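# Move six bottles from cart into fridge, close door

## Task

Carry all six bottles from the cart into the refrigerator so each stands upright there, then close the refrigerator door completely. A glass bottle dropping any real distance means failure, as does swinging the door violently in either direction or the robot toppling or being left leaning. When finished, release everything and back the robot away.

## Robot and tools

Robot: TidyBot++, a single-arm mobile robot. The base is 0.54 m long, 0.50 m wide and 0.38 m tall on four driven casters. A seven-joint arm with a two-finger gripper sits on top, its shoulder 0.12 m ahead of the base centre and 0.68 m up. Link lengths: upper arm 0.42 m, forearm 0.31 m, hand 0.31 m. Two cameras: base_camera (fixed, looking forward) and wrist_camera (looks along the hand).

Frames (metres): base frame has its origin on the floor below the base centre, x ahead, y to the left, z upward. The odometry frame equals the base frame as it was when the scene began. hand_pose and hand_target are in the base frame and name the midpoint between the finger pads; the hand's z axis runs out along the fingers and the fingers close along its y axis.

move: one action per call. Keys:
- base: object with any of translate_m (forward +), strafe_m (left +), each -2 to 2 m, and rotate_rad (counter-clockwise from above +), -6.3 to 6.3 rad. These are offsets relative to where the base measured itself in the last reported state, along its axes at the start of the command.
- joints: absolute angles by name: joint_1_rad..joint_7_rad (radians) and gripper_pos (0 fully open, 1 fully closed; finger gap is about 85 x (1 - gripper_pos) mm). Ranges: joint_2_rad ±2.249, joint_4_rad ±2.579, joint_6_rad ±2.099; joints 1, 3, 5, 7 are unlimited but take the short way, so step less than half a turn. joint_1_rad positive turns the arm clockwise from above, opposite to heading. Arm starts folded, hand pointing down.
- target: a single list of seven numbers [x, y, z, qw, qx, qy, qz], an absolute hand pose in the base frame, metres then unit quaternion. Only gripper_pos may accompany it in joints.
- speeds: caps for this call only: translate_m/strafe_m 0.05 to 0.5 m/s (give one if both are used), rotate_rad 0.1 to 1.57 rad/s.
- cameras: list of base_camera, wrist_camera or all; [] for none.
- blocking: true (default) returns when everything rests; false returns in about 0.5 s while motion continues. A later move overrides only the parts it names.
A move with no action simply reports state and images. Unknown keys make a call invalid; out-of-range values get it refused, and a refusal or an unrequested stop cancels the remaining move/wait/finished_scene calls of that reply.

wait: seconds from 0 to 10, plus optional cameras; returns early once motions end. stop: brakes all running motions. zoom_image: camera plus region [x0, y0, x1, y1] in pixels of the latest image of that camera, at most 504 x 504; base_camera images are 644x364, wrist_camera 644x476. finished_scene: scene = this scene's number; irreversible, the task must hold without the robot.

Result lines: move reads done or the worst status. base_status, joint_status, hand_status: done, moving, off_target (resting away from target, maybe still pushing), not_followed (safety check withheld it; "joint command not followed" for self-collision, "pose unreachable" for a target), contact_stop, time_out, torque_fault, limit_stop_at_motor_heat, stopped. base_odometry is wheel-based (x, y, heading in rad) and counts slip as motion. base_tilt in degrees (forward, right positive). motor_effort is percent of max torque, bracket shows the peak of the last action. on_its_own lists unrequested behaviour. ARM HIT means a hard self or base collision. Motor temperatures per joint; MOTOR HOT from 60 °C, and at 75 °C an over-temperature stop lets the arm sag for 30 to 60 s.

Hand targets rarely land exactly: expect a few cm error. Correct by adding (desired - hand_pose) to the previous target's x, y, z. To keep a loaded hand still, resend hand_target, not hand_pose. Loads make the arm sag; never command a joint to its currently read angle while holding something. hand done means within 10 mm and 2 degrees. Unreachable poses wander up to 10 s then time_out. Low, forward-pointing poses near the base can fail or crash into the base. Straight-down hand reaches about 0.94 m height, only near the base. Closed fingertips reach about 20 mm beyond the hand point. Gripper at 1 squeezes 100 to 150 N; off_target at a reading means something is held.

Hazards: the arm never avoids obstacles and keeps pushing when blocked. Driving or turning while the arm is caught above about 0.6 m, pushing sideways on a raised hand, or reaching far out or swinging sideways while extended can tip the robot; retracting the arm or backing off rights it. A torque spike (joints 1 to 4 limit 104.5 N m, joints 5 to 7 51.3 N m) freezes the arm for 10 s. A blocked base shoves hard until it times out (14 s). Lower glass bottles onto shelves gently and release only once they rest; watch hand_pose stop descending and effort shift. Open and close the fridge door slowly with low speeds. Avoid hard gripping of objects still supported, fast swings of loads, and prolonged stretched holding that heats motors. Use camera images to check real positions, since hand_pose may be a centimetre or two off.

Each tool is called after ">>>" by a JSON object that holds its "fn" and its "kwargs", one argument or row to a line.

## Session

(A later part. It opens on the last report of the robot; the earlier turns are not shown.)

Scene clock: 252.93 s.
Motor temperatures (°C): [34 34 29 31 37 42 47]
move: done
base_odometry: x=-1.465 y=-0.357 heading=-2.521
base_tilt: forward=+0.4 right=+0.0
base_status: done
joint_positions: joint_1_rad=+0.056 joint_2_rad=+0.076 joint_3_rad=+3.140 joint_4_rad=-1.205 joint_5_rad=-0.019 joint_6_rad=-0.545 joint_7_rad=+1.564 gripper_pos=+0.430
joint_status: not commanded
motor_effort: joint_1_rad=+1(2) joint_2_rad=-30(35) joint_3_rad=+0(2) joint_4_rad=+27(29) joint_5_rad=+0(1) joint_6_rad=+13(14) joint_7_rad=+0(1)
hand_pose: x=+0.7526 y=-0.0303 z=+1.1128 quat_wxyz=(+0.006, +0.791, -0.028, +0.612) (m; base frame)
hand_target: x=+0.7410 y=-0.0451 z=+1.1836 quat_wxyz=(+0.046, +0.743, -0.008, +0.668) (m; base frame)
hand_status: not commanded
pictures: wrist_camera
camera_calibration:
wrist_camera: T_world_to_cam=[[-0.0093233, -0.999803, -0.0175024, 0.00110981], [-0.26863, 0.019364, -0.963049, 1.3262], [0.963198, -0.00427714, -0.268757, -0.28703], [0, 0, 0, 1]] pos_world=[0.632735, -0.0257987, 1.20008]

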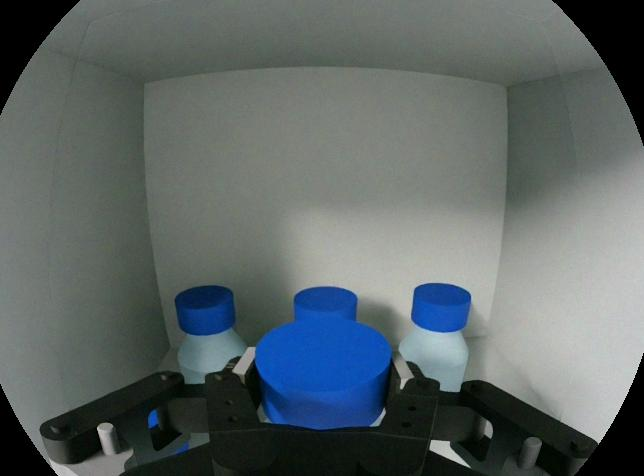

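>>> {"fn": "zoom_image", "kwargs": {
  "camera": "wrist_camera",
  "region": [40, 270, 300, 470]
}}

Scaled by 1.938.

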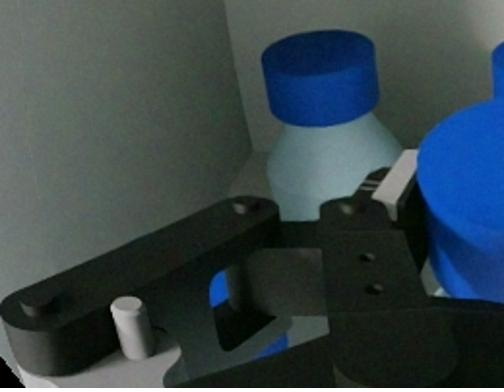

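>>> {"fn": "move", "kwargs": {
  "base": {"strafe_m": -0.008},
  "speeds": {"strafe_m": 0.1},
  "joints": {"joint_2_rad": 0.033, "joint_4_rad": -1.29, "joint_6_rad": -0.38},
  "cameras": ["wrist_camera"]
}}

Scene clock: 258.80 s.
Motor temperatures (°C): [34 34 29 31 37 42 47]
move: done
base_odometry: x=-1.470 y=-0.351 heading=-2.521
base_tilt: forward=+0.4 right=+0.0
base_status: done
joint_positions: joint_1_rad=+0.062 joint_2_rad=+0.063 joint_3_rad=+3.141 joint_4_rad=-1.311 joint_5_rad=-0.019 joint_6_rad=-0.457 joint_7_rad=+1.564 gripper_pos=+0.430
joint_status: all done
motor_effort: joint_1_rad=+1(4) joint_2_rad=-30(32) joint_3_rad=+0(3) joint_4_rad=+28(30) joint_5_rad=+0(1) joint_6_rad=+13(14) joint_7_rad=+0(1)
hand_pose: x=+0.7537 y=-0.0351 z=+1.0829 quat_wxyz=(+0.008, +0.792, -0.031, +0.609) (m; base frame)
hand_target: x=+0.7446 y=-0.0448 z=+1.1384 quat_wxyz=(+0.045, +0.752, -0.007, +0.657) (m; base frame)
hand_status: not commanded
pictures: wrist_camera
camera_calibration:
wrist_camera: T_world_to_cam=[[-0.0178041, -0.999678, -0.0180883, 0.00285251], [-0.273759, 0.0222738, -0.961541, 1.3001], [0.961634, -0.0121675, -0.274067, -0.289454], [0, 0, 0, 1]] pos_world=[0.634313, -0.0296284, 1.17082]

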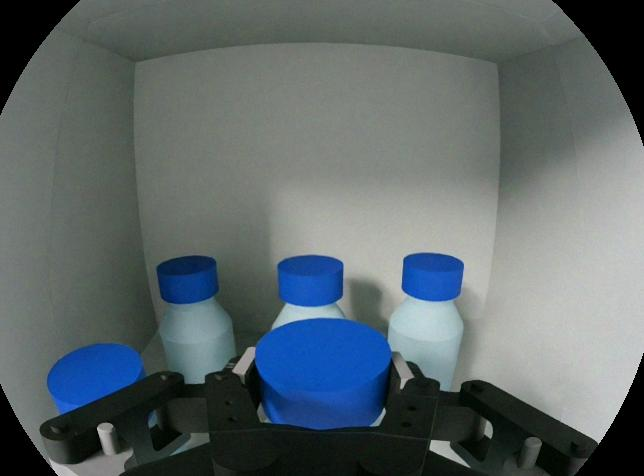

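>>> {"fn": "move", "kwargs": {
  "joints": {"joint_2_rad": 0.026, "joint_4_rad": -1.34, "joint_6_rad": -0.34},
  "cameras": ["wrist_camera"]
}}

Scene clock: 260.60 s.
Motor temperatures (°C): [34 34 29 31 37 42 47]
move: done
base_odometry: x=-1.470 y=-0.351 heading=-2.521
base_tilt: forward=+0.4 right=+0.0
base_status: not commanded
joint_positions: joint_1_rad=+0.062 joint_2_rad=+0.056 joint_3_rad=+3.141 joint_4_rad=-1.359 joint_5_rad=-0.019 joint_6_rad=-0.413 joint_7_rad=+1.564 gripper_pos=+0.430
joint_status: all done
motor_effort: joint_1_rad=+0(1) joint_2_rad=-29(32) joint_3_rad=+0(1) joint_4_rad=+28(30) joint_5_rad=+0(1) joint_6_rad=+12(14) joint_7_rad=+0(1)
hand_pose: x=+0.7533 y=-0.0353 z=+1.0712 quat_wxyz=(+0.008, +0.792, -0.032, +0.610) (m; base frame)
hand_target: x=+0.7446 y=-0.0446 z=+1.1244 quat_wxyz=(+0.045, +0.753, -0.007, +0.656) (m; base frame)
hand_status: not commanded
pictures: wrist_camera
camera_calibration:
wrist_camera: T_world_to_cam=[[-0.0185829, -0.999663, -0.0181245, 0.00305023], [-0.2714, 0.0224905, -0.962204, 1.28766], [0.962287, -0.0129616, -0.271727, -0.295312], [0, 0, 0, 1]] pos_world=[0.633703, -0.0297386, 1.1588]

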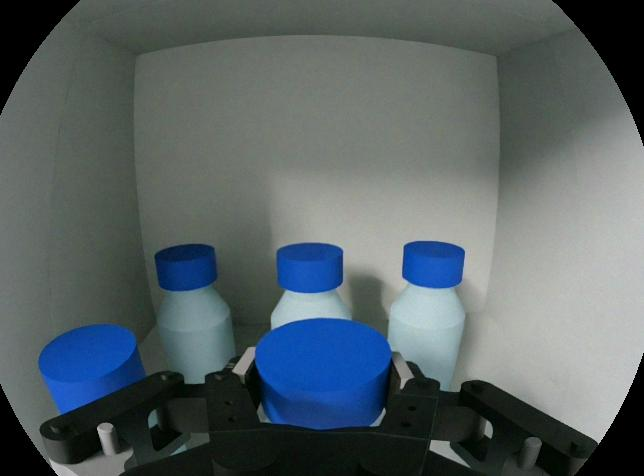

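>>> {"fn": "move", "kwargs": {
  "joints": {"joint_2_rad": 0.026, "joint_4_rad": -1.358, "joint_6_rad": -0.33},
  "cameras": []
}}

>>> {"fn": "move", "kwargs": {
  "joints": {"joint_2_rad": 0.03, "joint_4_rad": -1.372, "joint_6_rad": -0.33},
  "cameras": []
}}

Scene clock: 261.50 s.
Motor temperatures (°C): [34 34 29 31 37 42 47]
move: done
base_odometry: x=-1.470 y=-0.351 heading=-2.521
base_tilt: forward=+0.4 right=+0.0
base_status: not commanded
joint_positions: joint_1_rad=+0.062 joint_2_rad=+0.055 joint_3_rad=+3.141 joint_4_rad=-1.373 joint_5_rad=-0.019 joint_6_rad=-0.401 joint_7_rad=+1.564 gripper_pos=+0.430
joint_status: all done
motor_effort: joint_1_rad=+0(1) joint_2_rad=-29(30) joint_3_rad=+0(1) joint_4_rad=+27(29) joint_5_rad=+0(0) joint_6_rad=+12(13) joint_7_rad=+0(1)
hand_pose: x=+0.7535 y=-0.0353 z=+1.0670 quat_wxyz=(+0.008, +0.792, -0.032, +0.610) (m; base frame)
hand_target: x=+0.7454 y=-0.0446 z=+1.1164 quat_wxyz=(+0.044, +0.756, -0.007, +0.653) (m; base frame)
hand_status: not commanded
pictures: none
No camera images: "cameras" was empty.

Scene clock: 262.03 s.
Motor temperatures (°C): [34 34 29 31 37 42 47]
move: done
base_odometry: x=-1.470 y=-0.351 heading=-2.521
base_tilt: forward=+0.4 right=+0.0
base_status: not commanded
joint_positions: joint_1_rad=+0.062 joint_2_rad=+0.054 joint_3_rad=+3.141 joint_4_rad=-1.378 joint_5_rad=-0.019 joint_6_rad=-0.394 joint_7_rad=+1.564 gripper_pos=+0.430
joint_status: all done
motor_effort: joint_1_rad=+1(1) joint_2_rad=-29(30) joint_3_rad=+0(1) joint_4_rad=+27(28) joint_5_rad=+1(1) joint_6_rad=+12(13) joint_7_rad=+0(0)
hand_pose: x=+0.7533 y=-0.0354 z=+1.0670 quat_wxyz=(+0.008, +0.791, -0.032, +0.611) (m; base frame)
hand_target: x=+0.7472 y=-0.0447 z=+1.1052 quat_wxyz=(+0.044, +0.762, -0.007, +0.646) (m; base frame)
hand_status: not commanded
pictures: none
No camera images: "cameras" was empty.

Contact reached. Unload.

>>> {"fn": "move", "kwargs": {
  "joints": {"joint_2_rad": 0.055, "joint_4_rad": -1.374, "joint_6_rad": -0.41},
  "cameras": []
}}

>>> {"fn": "move", "kwargs": {
  "joints": {"gripper_pos": 0.3},
  "cameras": ["wrist_camera"]
}}

Scene clock: 262.90 s.
Motor temperatures (°C): [34 34 29 31 37 42 47]
move: done
base_odometry: x=-1.470 y=-0.351 heading=-2.521
base_tilt: forward=+0.4 right=+0.0
base_status: not commanded
joint_positions: joint_1_rad=+0.062 joint_2_rad=+0.054 joint_3_rad=+3.141 joint_4_rad=-1.376 joint_5_rad=-0.019 joint_6_rad=-0.399 joint_7_rad=+1.564 gripper_pos=+0.430
joint_status: all done
motor_effort: joint_1_rad=+0(1) joint_2_rad=-25(29) joint_3_rad=-1(1) joint_4_rad=+23(28) joint_5_rad=+0(1) joint_6_rad=+8(13) joint_7_rad=+0(0)
hand_pose: x=+0.7530 y=-0.0353 z=+1.0666 quat_wxyz=(+0.008, +0.792, -0.032, +0.610) (m; base frame)
hand_target: x=+0.7519 y=-0.0455 z=+1.0639 quat_wxyz=(+0.042, +0.795, -0.007, +0.605) (m; base frame)
hand_status: not commanded
pictures: none
No camera images: "cameras" was empty.

Scene clock: 263.60 s.
Motor temperatures (°C): [34 34 29 31 37 42 47]
move: done
base_odometry: x=-1.470 y=-0.351 heading=-2.521
base_tilt: forward=+0.4 right=+0.0
base_status: not commanded
joint_positions: joint_1_rad=+0.062 joint_2_rad=+0.054 joint_3_rad=+3.141 joint_4_rad=-1.376 joint_5_rad=-0.019 joint_6_rad=-0.399 joint_7_rad=+1.564 gripper_pos=+0.300
joint_status: all done
motor_effort: joint_1_rad=+0(1) joint_2_rad=-24(27) joint_3_rad=-1(1) joint_4_rad=+23(24) joint_5_rad=+0(0) joint_6_rad=+9(9) joint_7_rad=+0(1)
hand_pose: x=+0.7529 y=-0.0353 z=+1.0668 quat_wxyz=(+0.008, +0.792, -0.032, +0.610) (m; base frame)
hand_target: x=+0.7519 y=-0.0455 z=+1.0639 quat_wxyz=(+0.042, +0.795, -0.007, +0.605) (m; base frame)
hand_status: not commanded
pictures: wrist_camera
camera_calibration:
wrist_camera: T_world_to_cam=[[-0.0188548, -0.999657, -0.0181699, 0.00316119], [-0.271548, 0.0226101, -0.962159, 1.28339], [0.96224, -0.0132073, -0.271881, -0.295991], [0, 0, 0, 1]] pos_world=[0.633376, -0.0297667, 1.15441]

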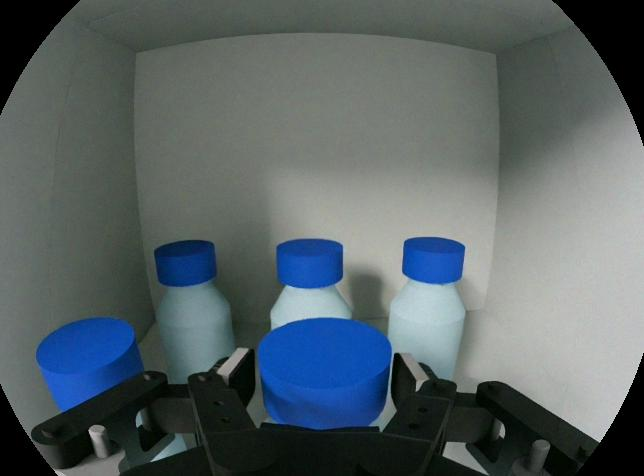

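>>> {"fn": "move", "kwargs": {
  "joints": {"gripper_pos": 0.13},
  "cameras": ["wrist_camera"]
}}

Scene clock: 264.93 s.
Motor temperatures (°C): [34 34 29 31 37 42 47]
move: done
base_odometry: x=-1.470 y=-0.351 heading=-2.521
base_tilt: forward=+0.4 right=+0.0
base_status: not commanded
joint_positions: joint_1_rad=+0.062 joint_2_rad=+0.054 joint_3_rad=+3.141 joint_4_rad=-1.376 joint_5_rad=-0.019 joint_6_rad=-0.399 joint_7_rad=+1.564 gripper_pos=+0.130
joint_status: all done
motor_effort: joint_1_rad=+0(1) joint_2_rad=-24(25) joint_3_rad=+0(1) joint_4_rad=+23(23) joint_5_rad=+0(0) joint_6_rad=+9(9) joint_7_rad=+0(1)
hand_pose: x=+0.7529 y=-0.0353 z=+1.0668 quat_wxyz=(+0.008, +0.792, -0.032, +0.610) (m; base frame)
hand_target: x=+0.7519 y=-0.0455 z=+1.0639 quat_wxyz=(+0.042, +0.795, -0.007, +0.605) (m; base frame)
hand_status: not commanded
pictures: wrist_camera
camera_calibration:
wrist_camera: T_world_to_cam=[[-0.0188548, -0.999657, -0.0181699, 0.00316119], [-0.271548, 0.0226101, -0.962159, 1.28339], [0.96224, -0.0132073, -0.271881, -0.295991], [0, 0, 0, 1]] pos_world=[0.633376, -0.0297667, 1.15441]

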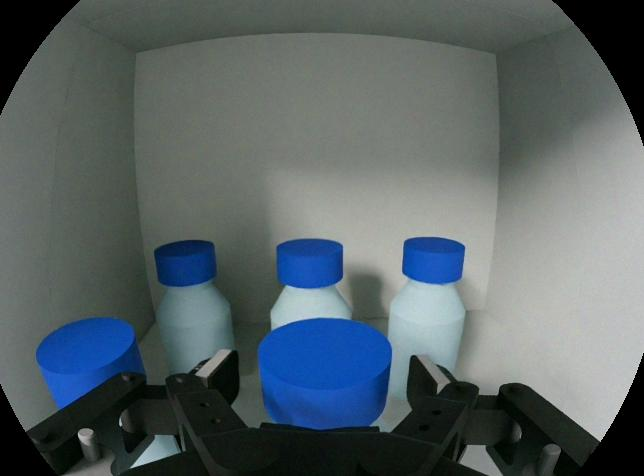

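>>> {"fn": "move", "kwargs": {
  "base": {"translate_m": -0.2, "strafe_m": 0.009},
  "speeds": {"translate_m": 0.2},
  "cameras": ["wrist_camera", "base_camera"]
}}

Scene clock: 267.00 s.
Motor temperatures (°C): [34 34 29 31 37 42 47]
move: done
base_odometry: x=-1.302 y=-0.241 heading=-2.521
base_tilt: forward=+0.4 right=-0.1
base_status: done
joint_positions: joint_1_rad=+0.063 joint_2_rad=+0.046 joint_3_rad=+3.140 joint_4_rad=-1.376 joint_5_rad=-0.019 joint_6_rad=-0.399 joint_7_rad=+1.564 gripper_pos=+0.130
joint_status: not commanded
motor_effort: joint_1_rad=+0(3) joint_2_rad=-23(29) joint_3_rad=+0(2) joint_4_rad=+23(24) joint_5_rad=+0(1) joint_6_rad=+9(9) joint_7_rad=+0(1)
hand_pose: x=+0.7499 y=-0.0351 z=+1.0717 quat_wxyz=(+0.008, +0.789, -0.032, +0.613) (m; base frame)
hand_target: x=+0.7519 y=-0.0455 z=+1.0639 quat_wxyz=(+0.042, +0.795, -0.007, +0.605) (m; base frame)
hand_status: not commanded
pictures: base_camera, wrist_camera
camera_calibration:
wrist_camera: T_world_to_cam=[[-0.0186854, -0.999666, -0.0178499, 0.00292303], [-0.264032, 0.0221529, -0.964259, 1.28392], [0.964333, -0.0133046, -0.264358, -0.301365], [0, 0, 0, 1]] pos_world=[0.629668, -0.0295301, 1.15842]

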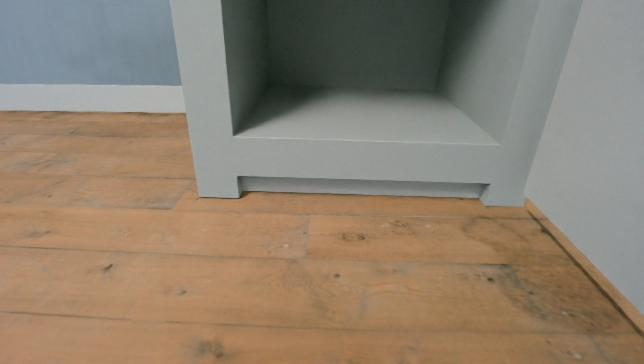

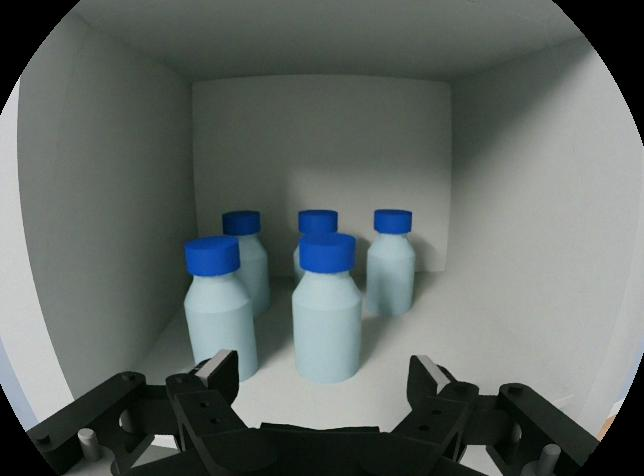

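>>> {"fn": "move", "kwargs": {
  "base": {"translate_m": -0.45, "strafe_m": -0.05},
  "joints": {"joint_1_rad": 0.0, "joint_2_rad": -0.12, "joint_4_rad": -1.46, "joint_6_rad": -0.42, "gripper_pos": 0.2},
  "cameras": ["base_camera"]
}}

Scene clock: 269.60 s.
Motor temperatures (°C): [34 34 29 31 37 42 47]
move: done
base_odometry: x=-0.965 y=+0.061 heading=-2.521
base_tilt: forward=+0.4 right=+0.0
base_status: done
joint_positions: joint_1_rad=+0.014 joint_2_rad=-0.129 joint_3_rad=+3.140 joint_4_rad=-1.445 joint_5_rad=-0.019 joint_6_rad=-0.399 joint_7_rad=+1.564 gripper_pos=+0.200
joint_status: all done
motor_effort: joint_1_rad=+0(3) joint_2_rad=-18(30) joint_3_rad=+0(1) joint_4_rad=+23(25) joint_5_rad=+0(1) joint_6_rad=+9(10) joint_7_rad=-1(1)
hand_pose: x=+0.6769 y=-0.0032 z=+1.1340 quat_wxyz=(-0.007, +0.756, -0.011, +0.655) (m; base frame)
hand_target: x=+0.6804 y=-0.0012 z=+1.1129 quat_wxyz=(+0.021, +0.770, +0.020, +0.637) (m; base frame)
hand_status: not commanded
pictures: base_camera

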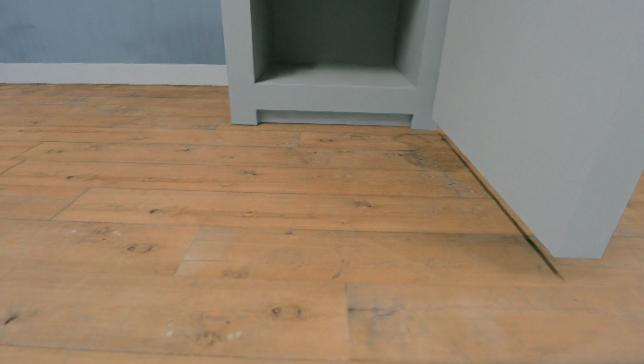

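>>> {"fn": "move", "kwargs": {
  "base": {"translate_m": -0.5406, "strafe_m": -0.189, "rotate_rad": -1.842},
  "speeds": {"rotate_rad": 0.9},
  "joints": {"joint_1_rad": 0.0, "joint_2_rad": -0.03, "joint_4_rad": -1.934, "joint_6_rad": 0.092, "gripper_pos": 0.2},
  "cameras": ["wrist_camera", "base_camera"]
}}

Scene clock: 274.13 s.
Motor temperatures (°C): [34 34 29 31 37 42 47]
move: done
base_odometry: x=-0.635 y=+0.529 heading=+1.921
base_tilt: forward=+0.4 right=+0.0
base_status: done
joint_positions: joint_1_rad=+0.001 joint_2_rad=-0.042 joint_3_rad=+3.143 joint_4_rad=-1.919 joint_5_rad=-0.019 joint_6_rad=+0.044 joint_7_rad=+1.564 gripper_pos=+0.200
joint_status: all done
motor_effort: joint_1_rad=+0(3) joint_2_rad=-20(23) joint_3_rad=+0(3) joint_4_rad=+22(24) joint_5_rad=+0(1) joint_6_rad=+9(10) joint_7_rad=+0(1)
hand_pose: x=+0.7017 y=+0.0000 z=+0.9271 quat_wxyz=(-0.007, +0.793, -0.011, +0.609) (m; base frame)
hand_target: x=+0.7057 y=+0.0019 z=+0.9252 quat_wxyz=(+0.018, +0.787, +0.024, +0.617) (m; base frame)
hand_status: not commanded
pictures: base_camera, wrist_camera
camera_calibration:
wrist_camera: T_world_to_cam=[[0.0322136, -0.999326, -0.0176021, -0.00138321], [-0.275577, 0.00804803, -0.961245, 1.13627], [0.960739, 0.0358159, -0.275132, -0.280123], [0, 0, 0, 1]] pos_world=[0.582299, -0.00049414, 1.01514]

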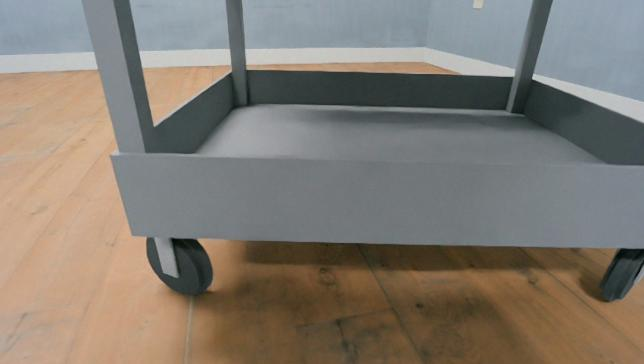

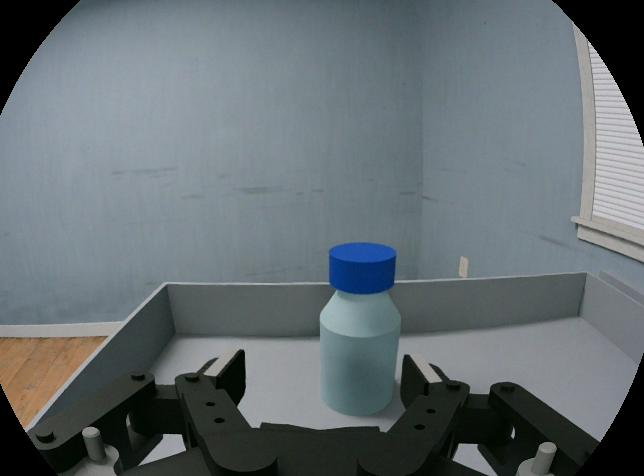

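>>> {"fn": "move", "kwargs": {
  "base": {"translate_m": 0.112, "strafe_m": -0.027},
  "speeds": {"translate_m": 0.25},
  "cameras": ["wrist_camera"]
}}

Scene clock: 275.77 s.
Motor temperatures (°C): [34 34 29 31 37 42 47]
move: done
base_odometry: x=-0.648 y=+0.644 heading=+1.920
base_tilt: forward=+0.4 right=+0.0
base_status: done
joint_positions: joint_1_rad=+0.001 joint_2_rad=-0.032 joint_3_rad=+3.143 joint_4_rad=-1.920 joint_5_rad=-0.019 joint_6_rad=+0.047 joint_7_rad=+1.564 gripper_pos=+0.200
joint_status: not commanded
motor_effort: joint_1_rad=+1(1) joint_2_rad=-21(23) joint_3_rad=+0(1) joint_4_rad=+23(23) joint_5_rad=+0(0) joint_6_rad=+9(9) joint_7_rad=-1(1)
hand_pose: x=+0.7041 y=+0.0000 z=+0.9211 quat_wxyz=(-0.007, +0.796, -0.011, +0.605) (m; base frame)
hand_target: x=+0.7057 y=+0.0019 z=+0.9252 quat_wxyz=(+0.018, +0.787, +0.024, +0.617) (m; base frame)
hand_status: not commanded
pictures: wrist_camera
camera_calibration:
wrist_camera: T_world_to_cam=[[0.0319759, -0.999329, -0.0178809, -0.0011792], [-0.284177, 0.00806163, -0.958738, 1.13491], [0.958238, 0.0357379, -0.283729, -0.274447], [0, 0, 0, 1]] pos_world=[0.585538, -0.000519478, 1.01019]

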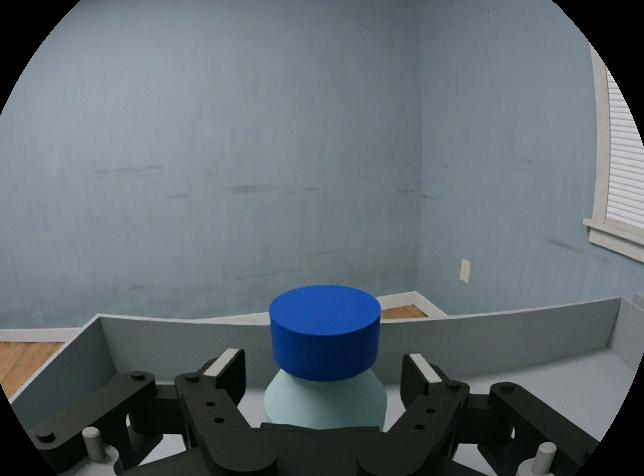

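>>> {"fn": "move", "kwargs": {
  "base": {"translate_m": 0.035, "strafe_m": 0.001},
  "speeds": {"translate_m": 0.1},
  "cameras": ["wrist_camera"]
}}

Scene clock: 276.90 s.
Motor temperatures (°C): [34 34 29 31 37 42 47]
move: done
base_odometry: x=-0.661 y=+0.677 heading=+1.920
base_tilt: forward=+0.4 right=+0.0
base_status: done
joint_positions: joint_1_rad=+0.001 joint_2_rad=-0.033 joint_3_rad=+3.143 joint_4_rad=-1.921 joint_5_rad=-0.019 joint_6_rad=+0.048 joint_7_rad=+1.564 gripper_pos=+0.200
joint_status: not commanded
motor_effort: joint_1_rad=+0(1) joint_2_rad=-20(23) joint_3_rad=+1(1) joint_4_rad=+22(23) joint_5_rad=+0(0) joint_6_rad=+8(9) joint_7_rad=+0(1)
hand_pose: x=+0.7039 y=+0.0000 z=+0.9212 quat_wxyz=(-0.007, +0.796, -0.011, +0.606) (m; base frame)
hand_target: x=+0.7057 y=+0.0019 z=+0.9252 quat_wxyz=(+0.018, +0.787, +0.024, +0.617) (m; base frame)
hand_status: not commanded
pictures: wrist_camera
camera_calibration:
wrist_camera: T_world_to_cam=[[0.0319746, -0.999329, -0.0178617, -0.00118835], [-0.283708, 0.00806115, -0.958877, 1.13475], [0.958377, 0.0357272, -0.28326, -0.274691], [0, 0, 0, 1]] pos_world=[0.585233, -0.000520952, 1.01025]

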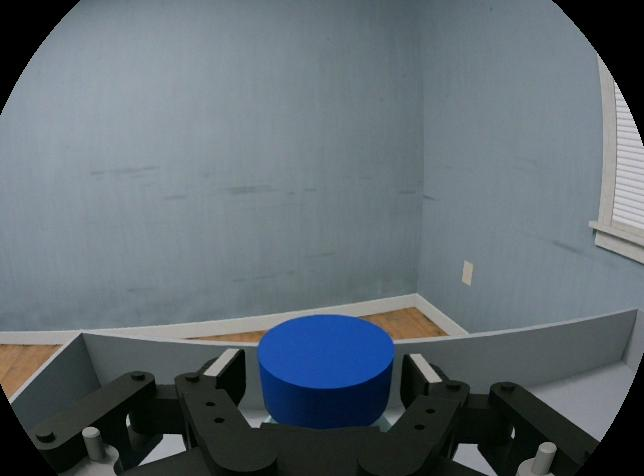

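>>> {"fn": "move", "kwargs": {
  "joints": {"gripper_pos": 0.5},
  "cameras": ["wrist_camera"]
}}

>>> {"fn": "move", "kwargs": {
  "joints": {"joint_2_rad": -0.057, "joint_4_rad": -1.79, "joint_6_rad": -0.06, "gripper_pos": 0.6},
  "cameras": []
}}

>>> {"fn": "move", "kwargs": {
  "joints": {"joint_2_rad": -0.12, "joint_4_rad": -1.44, "joint_6_rad": -0.42},
  "cameras": ["wrist_camera"]
}}

Scene clock: 277.93 s.
Motor temperatures (°C): [34 34 29 31 37 42 47]
move: off_target
base_odometry: x=-0.661 y=+0.677 heading=+1.920
base_tilt: forward=+0.4 right=+0.0
base_status: not commanded
joint_positions: joint_1_rad=+0.001 joint_2_rad=-0.033 joint_3_rad=+3.143 joint_4_rad=-1.921 joint_5_rad=-0.019 joint_6_rad=+0.049 joint_7_rad=+1.564 gripper_pos=+0.432
joint_status: gripper_pos off_target (ended at +0.432, target +0.500)
motor_effort: joint_1_rad=+0(1) joint_2_rad=-18(21) joint_3_rad=-2(2) joint_4_rad=+23(23) joint_5_rad=+0(1) joint_6_rad=+9(9) joint_7_rad=+0(1)
hand_pose: x=+0.7038 y=-0.0003 z=+0.9215 quat_wxyz=(-0.007, +0.795, -0.011, +0.606) (m; base frame)
hand_target: x=+0.7057 y=+0.0019 z=+0.9252 quat_wxyz=(+0.018, +0.787, +0.024, +0.617) (m; base frame)
hand_status: not commanded
pictures: wrist_camera
camera_calibration:
wrist_camera: T_world_to_cam=[[0.0315332, -0.999344, -0.0178344, -0.00116247], [-0.282857, 0.00819141, -0.959127, 1.13462], [0.958644, 0.0352889, -0.282413, -0.275554], [0, 0, 0, 1]] pos_world=[0.585128, -0.000731825, 1.0104]

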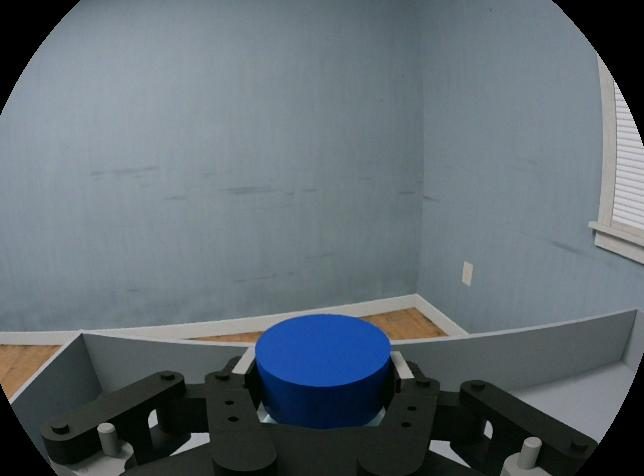

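Scene clock: 279.00 s.
Motor temperatures (°C): [34 34 29 31 37 42 47]
move: off_target
base_odometry: x=-0.661 y=+0.677 heading=+1.920
base_tilt: forward=+0.4 right=-0.1
base_status: not commanded
joint_positions: joint_1_rad=+0.001 joint_2_rad=-0.033 joint_3_rad=+3.143 joint_4_rad=-1.847 joint_5_rad=-0.019 joint_6_rad=-0.048 joint_7_rad=+1.564 gripper_pos=+0.432
joint_status: joint_4_rad off_target (ended at -1.847, target -1.790); gripper_pos off_target (ended at +0.432, target +0.600); the others done
motor_effort: joint_1_rad=+1(1) joint_2_rad=-26(26) joint_3_rad=+0(1) joint_4_rad=+28(29) joint_5_rad=+0(1) joint_6_rad=+13(13) joint_7_rad=+0(1)
hand_pose: x=+0.7086 y=+0.0003 z=+0.9375 quat_wxyz=(-0.007, +0.802, -0.011, +0.597) (m; base frame)
hand_target: x=+0.7089 y=+0.0010 z=+0.9825 quat_wxyz=(+0.019, +0.781, +0.023, +0.624) (m; base frame)
hand_status: not commanded
pictures: none
No camera images: "cameras" was empty.

Scene clock: 280.77 s.
Motor temperatures (°C): [34 34 29 31 37 42 47]
move: off_target
base_odometry: x=-0.661 y=+0.677 heading=+1.920
base_tilt: forward=+0.4 right=+0.0
base_status: not commanded
joint_positions: joint_1_rad=+0.001 joint_2_rad=-0.101 joint_3_rad=+3.143 joint_4_rad=-1.492 joint_5_rad=-0.019 joint_6_rad=-0.400 joint_7_rad=+1.564 gripper_pos=+0.432
joint_status: joint_4_rad off_target (ended at -1.492, target -1.440); the others done
motor_effort: joint_1_rad=+0(1) joint_2_rad=-24(28) joint_3_rad=+0(1) joint_4_rad=+28(30) joint_5_rad=+0(1) joint_6_rad=+13(14) joint_7_rad=+0(1)
hand_pose: x=+0.6899 y=+0.0023 z=+1.0884 quat_wxyz=(-0.010, +0.781, -0.008, +0.625) (m; base frame)
hand_target: x=+0.6800 y=-0.0012 z=+1.1252 quat_wxyz=(+0.022, +0.764, +0.019, +0.645) (m; base frame)
hand_status: not commanded
pictures: wrist_camera
camera_calibration:
wrist_camera: T_world_to_cam=[[0.0409448, -0.999023, -0.0166421, -0.00290932], [-0.23601, 0.00651461, -0.971729, 1.27214], [0.970888, 0.043715, -0.235512, -0.27463], [0, 0, 0, 1]] pos_world=[0.566992, 0.000811466, 1.17145]

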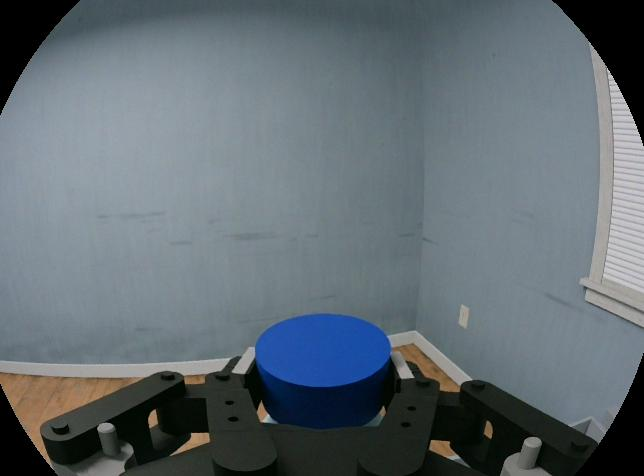

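>>> {"fn": "move", "kwargs": {
  "base": {"translate_m": -0.555, "strafe_m": 0.323, "rotate_rad": 1.842},
  "speeds": {"rotate_rad": 0.9},
  "joints": {"joint_1_rad": 0.24, "joint_2_rad": -0.51, "joint_4_rad": -1.57, "joint_6_rad": -0.73},
  "cameras": ["wrist_camera", "base_camera"]
}}

Scene clock: 284.80 s.
Motor temperatures (°C): [34 34 29 31 37 42 47]
move: done
base_odometry: x=-0.775 y=+0.045 heading=-2.523
base_tilt: forward=+0.4 right=+0.0
base_status: done
joint_positions: joint_1_rad=+0.225 joint_2_rad=-0.493 joint_3_rad=+3.141 joint_4_rad=-1.582 joint_5_rad=-0.019 joint_6_rad=-0.711 joint_7_rad=+1.564 gripper_pos=+0.432
joint_status: all done
motor_effort: joint_1_rad=+0(3) joint_2_rad=-5(28) joint_3_rad=+1(4) joint_4_rad=+26(31) joint_5_rad=+0(1) joint_6_rad=+13(14) joint_7_rad=+0(1)
hand_pose: x=+0.4934 y=-0.0799 z=+1.1272 quat_wxyz=(+0.058, +0.778, -0.092, +0.619) (m; base frame)
hand_target: x=+0.4803 y=-0.0913 z=+1.1350 quat_wxyz=(+0.097, +0.776, -0.077, +0.618) (m; base frame)
hand_status: not commanded
pictures: base_camera, wrist_camera
camera_calibration:
wrist_camera: T_world_to_cam=[[-0.174755, -0.984504, -0.0145768, 0.0289123], [-0.23828, 0.0566513, -0.969543, 1.26671], [0.955345, -0.165959, -0.244488, -0.0700962], [0, 0, 0, 1]] pos_world=[0.373852, -0.0549299, 1.21142]

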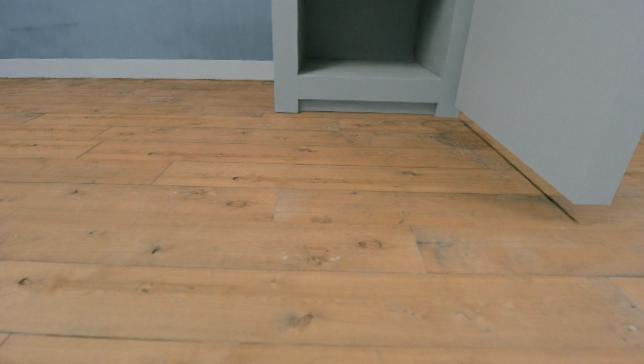

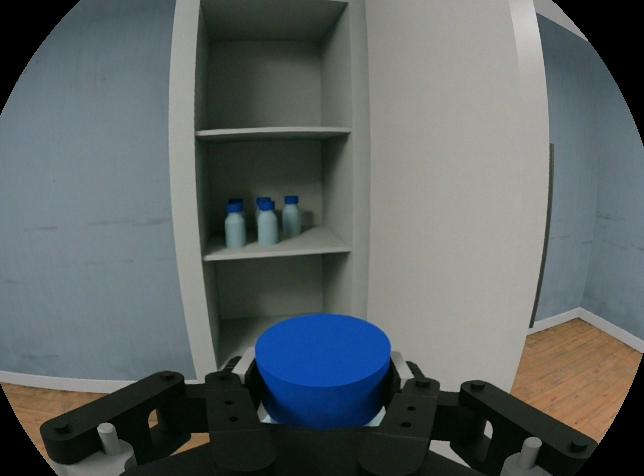

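>>> {"fn": "move", "kwargs": {
  "base": {"translate_m": 0.55, "strafe_m": -0.078},
  "speeds": {"translate_m": 0.4},
  "joints": {"joint_1_rad": 0.24, "joint_2_rad": 0.05, "joint_4_rad": -1.15, "joint_6_rad": -0.475},
  "cameras": ["wrist_camera", "base_camera"]
}}

Scene clock: 288.43 s.
Motor temperatures (°C): [34 34 29 31 37 42 47]
move: off_target
base_odometry: x=-1.268 y=-0.211 heading=-2.522
base_tilt: forward=+0.4 right=+0.0
base_status: done
joint_positions: joint_1_rad=+0.225 joint_2_rad=+0.077 joint_3_rad=+3.141 joint_4_rad=-1.209 joint_5_rad=-0.019 joint_6_rad=-0.548 joint_7_rad=+1.564 gripper_pos=+0.432
joint_status: joint_4_rad off_target (ended at -1.209, target -1.150); the others done
motor_effort: joint_1_rad=+0(1) joint_2_rad=-30(35) joint_3_rad=+0(1) joint_4_rad=+27(30) joint_5_rad=+0(1) joint_6_rad=+13(14) joint_7_rad=+0(1)
hand_pose: x=+0.7385 y=-0.1369 z=+1.1090 quat_wxyz=(+0.057, +0.788, -0.095, +0.606) (m; base frame)
hand_target: x=+0.7244 y=-0.1497 z=+1.1836 quat_wxyz=(+0.102, +0.740, -0.071, +0.661) (m; base frame)
hand_status: not commanded
pictures: base_camera, wrist_camera
camera_calibration:
wrist_camera: T_world_to_cam=[[-0.178278, -0.983819, -0.0177934, 0.0215544], [-0.268946, 0.0661143, -0.960883, 1.32504], [0.946512, -0.166519, -0.276381, -0.276361], [0, 0, 0, 1]] pos_world=[0.621787, -0.112418, 1.19721]

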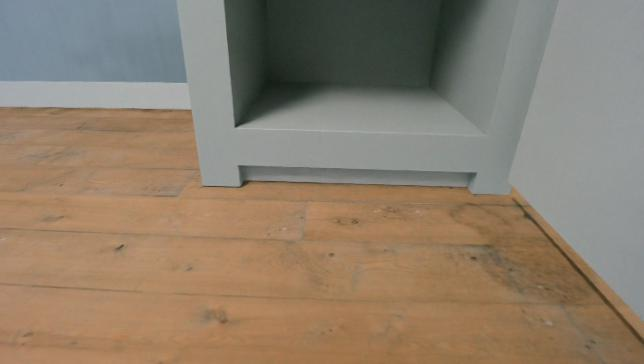

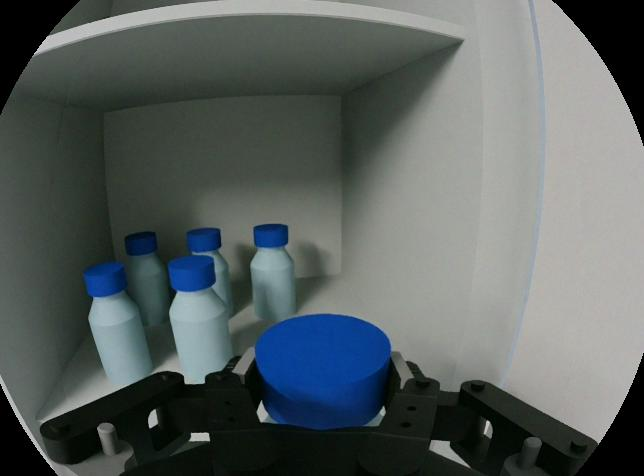

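>>> {"fn": "move", "kwargs": {
  "base": {"translate_m": 0.16, "strafe_m": -0.004},
  "speeds": {"translate_m": 0.25},
  "joints": {"joint_2_rad": 0.04, "joint_4_rad": -1.22, "joint_6_rad": -0.425},
  "cameras": ["wrist_camera"]
}}

Scene clock: 290.83 s.
Motor temperatures (°C): [34 34 29 31 37 42 47]
move: done
base_odometry: x=-1.401 y=-0.301 heading=-2.522
base_tilt: forward=+0.4 right=+0.0
base_status: done
joint_positions: joint_1_rad=+0.227 joint_2_rad=+0.064 joint_3_rad=+3.141 joint_4_rad=-1.237 joint_5_rad=-0.019 joint_6_rad=-0.498 joint_7_rad=+1.564 gripper_pos=+0.432
joint_status: all done
motor_effort: joint_1_rad=+0(2) joint_2_rad=-30(34) joint_3_rad=+0(2) joint_4_rad=+28(29) joint_5_rad=+0(0) joint_6_rad=+13(13) joint_7_rad=+0(1)
hand_pose: x=+0.7371 y=-0.1377 z=+1.1147 quat_wxyz=(+0.059, +0.777, -0.095, +0.619) (m; base frame)
hand_target: x=+0.7262 y=-0.1498 z=+1.1629 quat_wxyz=(+0.102, +0.743, -0.071, +0.658) (m; base frame)
hand_status: not commanded
pictures: wrist_camera
camera_calibration:
wrist_camera: T_world_to_cam=[[-0.179814, -0.983562, -0.0165167, 0.020439], [-0.236822, 0.05958, -0.969725, 1.31547], [0.954768, -0.170459, -0.243642, -0.316651], [0, 0, 0, 1]] pos_world=[0.617535, -0.112248, 1.19883]

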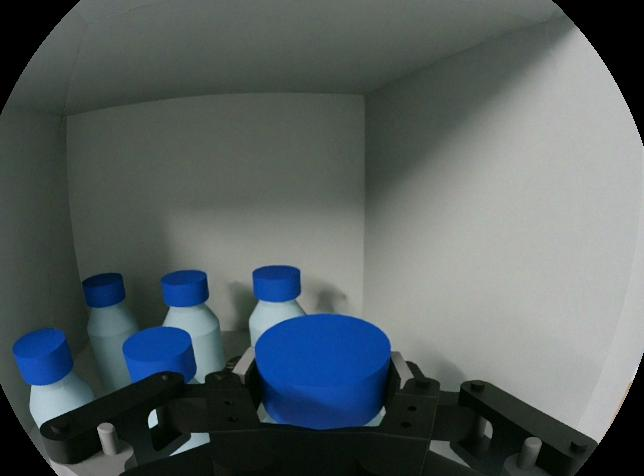

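>>> {"fn": "move", "kwargs": {
  "base": {"translate_m": 0.105, "strafe_m": -0.008},
  "speeds": {"translate_m": 0.2},
  "cameras": ["wrist_camera", "base_camera"]
}}

Scene clock: 292.67 s.
Motor temperatures (°C): [34 34 29 31 37 42 47]
move: done
base_odometry: x=-1.491 y=-0.355 heading=-2.522
base_tilt: forward=+0.4 right=-0.1
base_status: done
joint_positions: joint_1_rad=+0.228 joint_2_rad=+0.065 joint_3_rad=+3.141 joint_4_rad=-1.239 joint_5_rad=-0.019 joint_6_rad=-0.496 joint_7_rad=+1.564 gripper_pos=+0.432
joint_status: not commanded
motor_effort: joint_1_rad=+0(2) joint_2_rad=-29(34) joint_3_rad=+0(2) joint_4_rad=+28(29) joint_5_rad=+0(1) joint_6_rad=+13(14) joint_7_rad=+0(0)
hand_pose: x=+0.7374 y=-0.1384 z=+1.1140 quat_wxyz=(+0.059, +0.778, -0.095, +0.619) (m; base frame)
hand_target: x=+0.7262 y=-0.1498 z=+1.1629 quat_wxyz=(+0.102, +0.743, -0.071, +0.658) (m; base frame)
hand_status: not commanded
pictures: base_camera, wrist_camera
camera_calibration:
wrist_camera: T_world_to_cam=[[-0.180892, -0.983364, -0.0165401, 0.0205751], [-0.237088, 0.0599221, -0.969638, 1.315], [0.954498, -0.171478, -0.243984, -0.316821], [0, 0, 0, 1]] pos_world=[0.617899, -0.112893, 1.19812]

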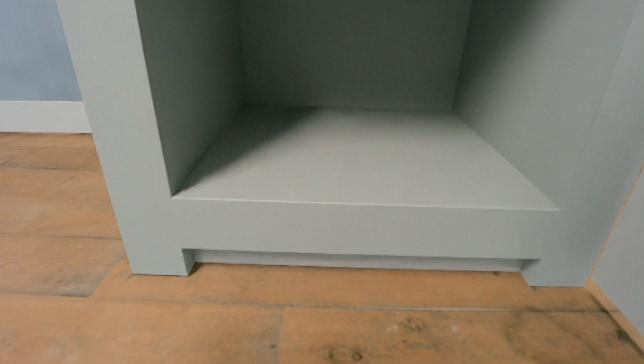

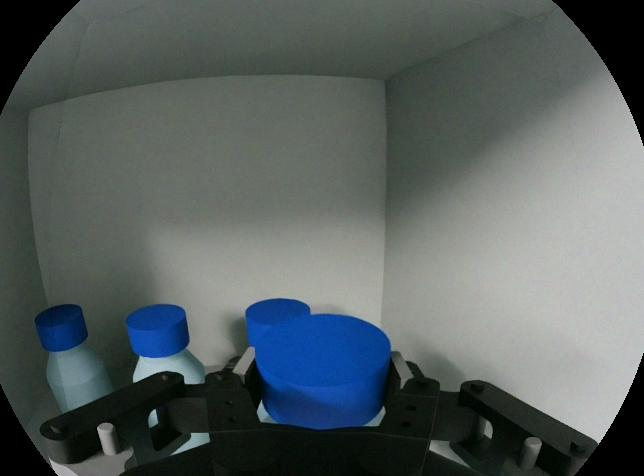

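>>> {"fn": "move", "kwargs": {
  "joints": {"joint_2_rad": 0.033, "joint_4_rad": -1.29, "joint_6_rad": -0.38},
  "cameras": ["wrist_camera"]
}}

Scene clock: 294.30 s.
Motor temperatures (°C): [34 34 29 31 37 42 47]
move: done
base_odometry: x=-1.491 y=-0.355 heading=-2.522
base_tilt: forward=+0.4 right=+0.0
base_status: not commanded
joint_positions: joint_1_rad=+0.228 joint_2_rad=+0.060 joint_3_rad=+3.141 joint_4_rad=-1.309 joint_5_rad=-0.019 joint_6_rad=-0.453 joint_7_rad=+1.564 gripper_pos=+0.432
joint_status: all done
motor_effort: joint_1_rad=+0(1) joint_2_rad=-30(32) joint_3_rad=-1(1) joint_4_rad=+28(30) joint_5_rad=+0(0) joint_6_rad=+12(14) joint_7_rad=+0(1)
hand_pose: x=+0.7384 y=-0.1389 z=+1.0873 quat_wxyz=(+0.059, +0.784, -0.096, +0.610) (m; base frame)
hand_target: x=+0.7280 y=-0.1500 z=+1.1384 quat_wxyz=(+0.100, +0.749, -0.071, +0.651) (m; base frame)
hand_status: not commanded
pictures: wrist_camera
camera_calibration:
wrist_camera: T_world_to_cam=[[-0.182069, -0.983126, -0.0177113, 0.022026], [-0.257805, 0.0651108, -0.964001, 1.29929], [0.948887, -0.170949, -0.26531, -0.297048], [0, 0, 0, 1]] pos_world=[0.620838, -0.113723, 1.17409]

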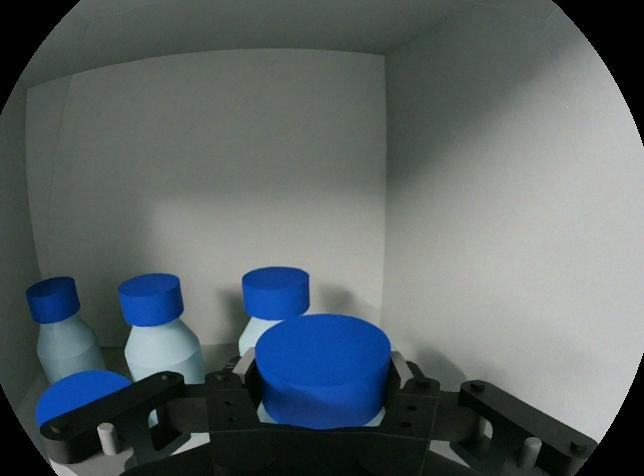

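>>> {"fn": "move", "kwargs": {
  "joints": {"joint_2_rad": 0.026, "joint_4_rad": -1.345, "joint_6_rad": -0.337},
  "cameras": ["wrist_camera"]
}}

Scene clock: 296.00 s.
Motor temperatures (°C): [34 34 29 31 37 42 47]
move: done
base_odometry: x=-1.491 y=-0.355 heading=-2.522
base_tilt: forward=+0.4 right=+0.0
base_status: not commanded
joint_positions: joint_1_rad=+0.228 joint_2_rad=+0.054 joint_3_rad=+3.141 joint_4_rad=-1.363 joint_5_rad=-0.019 joint_6_rad=-0.409 joint_7_rad=+1.564 gripper_pos=+0.432
joint_status: all done
motor_effort: joint_1_rad=+0(1) joint_2_rad=-30(32) joint_3_rad=+0(1) joint_4_rad=+28(29) joint_5_rad=+0(0) joint_6_rad=+13(14) joint_7_rad=+0(1)
hand_pose: x=+0.7382 y=-0.1391 z=+1.0713 quat_wxyz=(+0.059, +0.786, -0.097, +0.608) (m; base frame)
hand_target: x=+0.7283 y=-0.1498 z=+1.1223 quat_wxyz=(+0.100, +0.751, -0.071, +0.649) (m; base frame)
hand_status: not commanded
pictures: wrist_camera
camera_calibration:
wrist_camera: T_world_to_cam=[[-0.18296, -0.982955, -0.0180441, 0.0225545], [-0.261829, 0.0664096, -0.962827, 1.28569], [0.947613, -0.171435, -0.269516, -0.295704], [0, 0, 0, 1]] pos_world=[0.62097, -0.113906, 1.1586]

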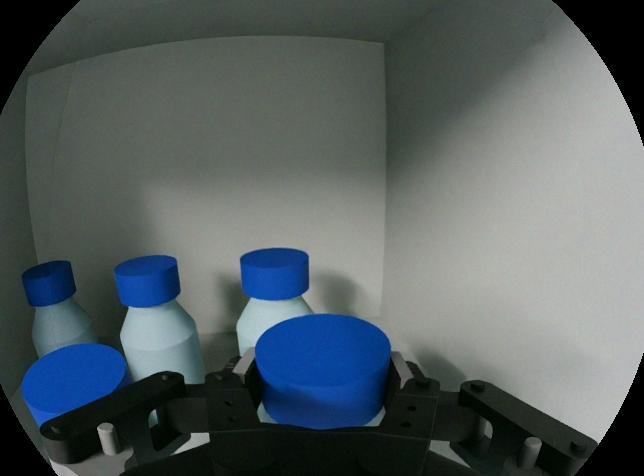

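>>> {"fn": "move", "kwargs": {
  "joints": {"joint_2_rad": 0.026, "joint_4_rad": -1.363, "joint_6_rad": -0.325},
  "cameras": []
}}

>>> {"fn": "move", "kwargs": {
  "joints": {"joint_2_rad": 0.03, "joint_4_rad": -1.376, "joint_6_rad": -0.327},
  "cameras": ["wrist_camera"]
}}

Scene clock: 296.97 s.
Motor temperatures (°C): [34 34 29 31 37 42 47]
move: done
base_odometry: x=-1.491 y=-0.355 heading=-2.522
base_tilt: forward=+0.4 right=+0.0
base_status: not commanded
joint_positions: joint_1_rad=+0.228 joint_2_rad=+0.054 joint_3_rad=+3.141 joint_4_rad=-1.380 joint_5_rad=-0.019 joint_6_rad=-0.396 joint_7_rad=+1.564 gripper_pos=+0.432
joint_status: all done
motor_effort: joint_1_rad=+0(1) joint_2_rad=-29(31) joint_3_rad=+0(1) joint_4_rad=+28(29) joint_5_rad=+0(0) joint_6_rad=+12(14) joint_7_rad=+0(0)
hand_pose: x=+0.7384 y=-0.1392 z=+1.0655 quat_wxyz=(+0.059, +0.786, -0.097, +0.607) (m; base frame)
hand_target: x=+0.7291 y=-0.1499 z=+1.1149 quat_wxyz=(+0.100, +0.753, -0.071, +0.647) (m; base frame)
hand_status: not commanded
pictures: none
No camera images: "cameras" was empty.

Scene clock: 297.47 s.
Motor temperatures (°C): [34 34 29 31 37 42 47]
move: done
base_odometry: x=-1.491 y=-0.355 heading=-2.522
base_tilt: forward=+0.4 right=-0.1
base_status: not commanded
joint_positions: joint_1_rad=+0.228 joint_2_rad=+0.053 joint_3_rad=+3.141 joint_4_rad=-1.383 joint_5_rad=-0.019 joint_6_rad=-0.392 joint_7_rad=+1.564 gripper_pos=+0.432
joint_status: all done
motor_effort: joint_1_rad=+1(1) joint_2_rad=-28(30) joint_3_rad=+0(1) joint_4_rad=+27(28) joint_5_rad=+0(0) joint_6_rad=+12(13) joint_7_rad=+0(0)
hand_pose: x=+0.7384 y=-0.1392 z=+1.0651 quat_wxyz=(+0.059, +0.786, -0.097, +0.608) (m; base frame)
hand_target: x=+0.7307 y=-0.1504 z=+1.1037 quat_wxyz=(+0.099, +0.759, -0.071, +0.640) (m; base frame)
hand_status: not commanded
pictures: wrist_camera
camera_calibration:
wrist_camera: T_world_to_cam=[[-0.18331, -0.982888, -0.0181509, 0.0227185], [-0.263112, 0.0668443, -0.962447, 1.28038], [0.94719, -0.171651, -0.270863, -0.295887], [0, 0, 0, 1]] pos_world=[0.621308, -0.114045, 1.15256]

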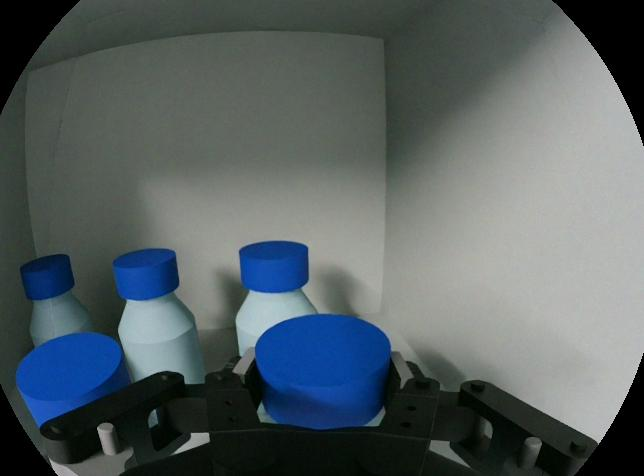

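Contact. Unload and open.

>>> {"fn": "move", "kwargs": {
  "joints": {"joint_2_rad": 0.054, "joint_4_rad": -1.378, "joint_6_rad": -0.407},
  "cameras": []
}}

>>> {"fn": "move", "kwargs": {
  "joints": {"gripper_pos": 0.3},
  "cameras": ["wrist_camera"]
}}

Scene clock: 298.27 s.
Motor temperatures (°C): [34 34 29 31 37 42 47]
move: done
base_odometry: x=-1.491 y=-0.355 heading=-2.522
base_tilt: forward=+0.4 right=+0.0
base_status: not commanded
joint_positions: joint_1_rad=+0.228 joint_2_rad=+0.053 joint_3_rad=+3.141 joint_4_rad=-1.381 joint_5_rad=-0.019 joint_6_rad=-0.398 joint_7_rad=+1.564 gripper_pos=+0.432
joint_status: all done
motor_effort: joint_1_rad=+0(1) joint_2_rad=-26(29) joint_3_rad=-1(1) joint_4_rad=+23(27) joint_5_rad=+0(0) joint_6_rad=+8(12) joint_7_rad=+0(0)
hand_pose: x=+0.7381 y=-0.1391 z=+1.0647 quat_wxyz=(+0.059, +0.787, -0.097, +0.606) (m; base frame)
hand_target: x=+0.7348 y=-0.1518 z=+1.0630 quat_wxyz=(+0.093, +0.792, -0.075, +0.599) (m; base frame)
hand_status: not commanded
pictures: none
No camera images: "cameras" was empty.

Scene clock: 298.97 s.
Motor temperatures (°C): [34 34 29 31 37 42 47]
move: done
base_odometry: x=-1.491 y=-0.355 heading=-2.522
base_tilt: forward=+0.4 right=+0.0
base_status: not commanded
joint_positions: joint_1_rad=+0.228 joint_2_rad=+0.053 joint_3_rad=+3.141 joint_4_rad=-1.381 joint_5_rad=-0.019 joint_6_rad=-0.398 joint_7_rad=+1.564 gripper_pos=+0.300
joint_status: all done
motor_effort: joint_1_rad=+0(1) joint_2_rad=-25(26) joint_3_rad=+1(1) joint_4_rad=+23(24) joint_5_rad=+0(0) joint_6_rad=+9(9) joint_7_rad=+0(1)
hand_pose: x=+0.7379 y=-0.1392 z=+1.0649 quat_wxyz=(+0.059, +0.787, -0.097, +0.606) (m; base frame)
hand_target: x=+0.7348 y=-0.1518 z=+1.0630 quat_wxyz=(+0.093, +0.792, -0.075, +0.599) (m; base frame)
hand_status: not commanded
pictures: wrist_camera
camera_calibration:
wrist_camera: T_world_to_cam=[[-0.183369, -0.982874, -0.018282, 0.0228802], [-0.266376, 0.0675807, -0.961497, 1.28159], [0.946266, -0.171439, -0.274206, -0.29122], [0, 0, 0, 1]] pos_world=[0.621151, -0.114049, 1.1528]

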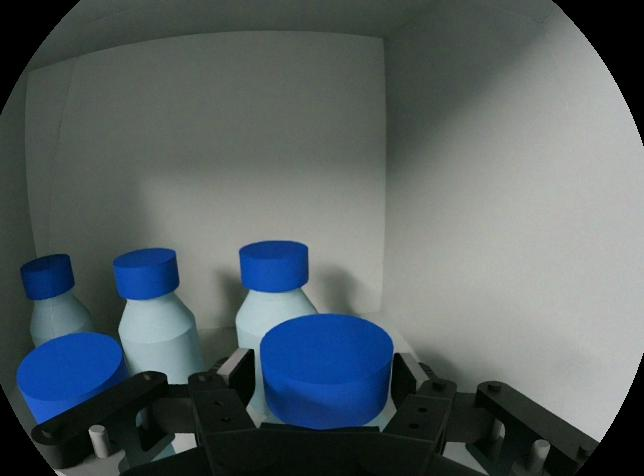

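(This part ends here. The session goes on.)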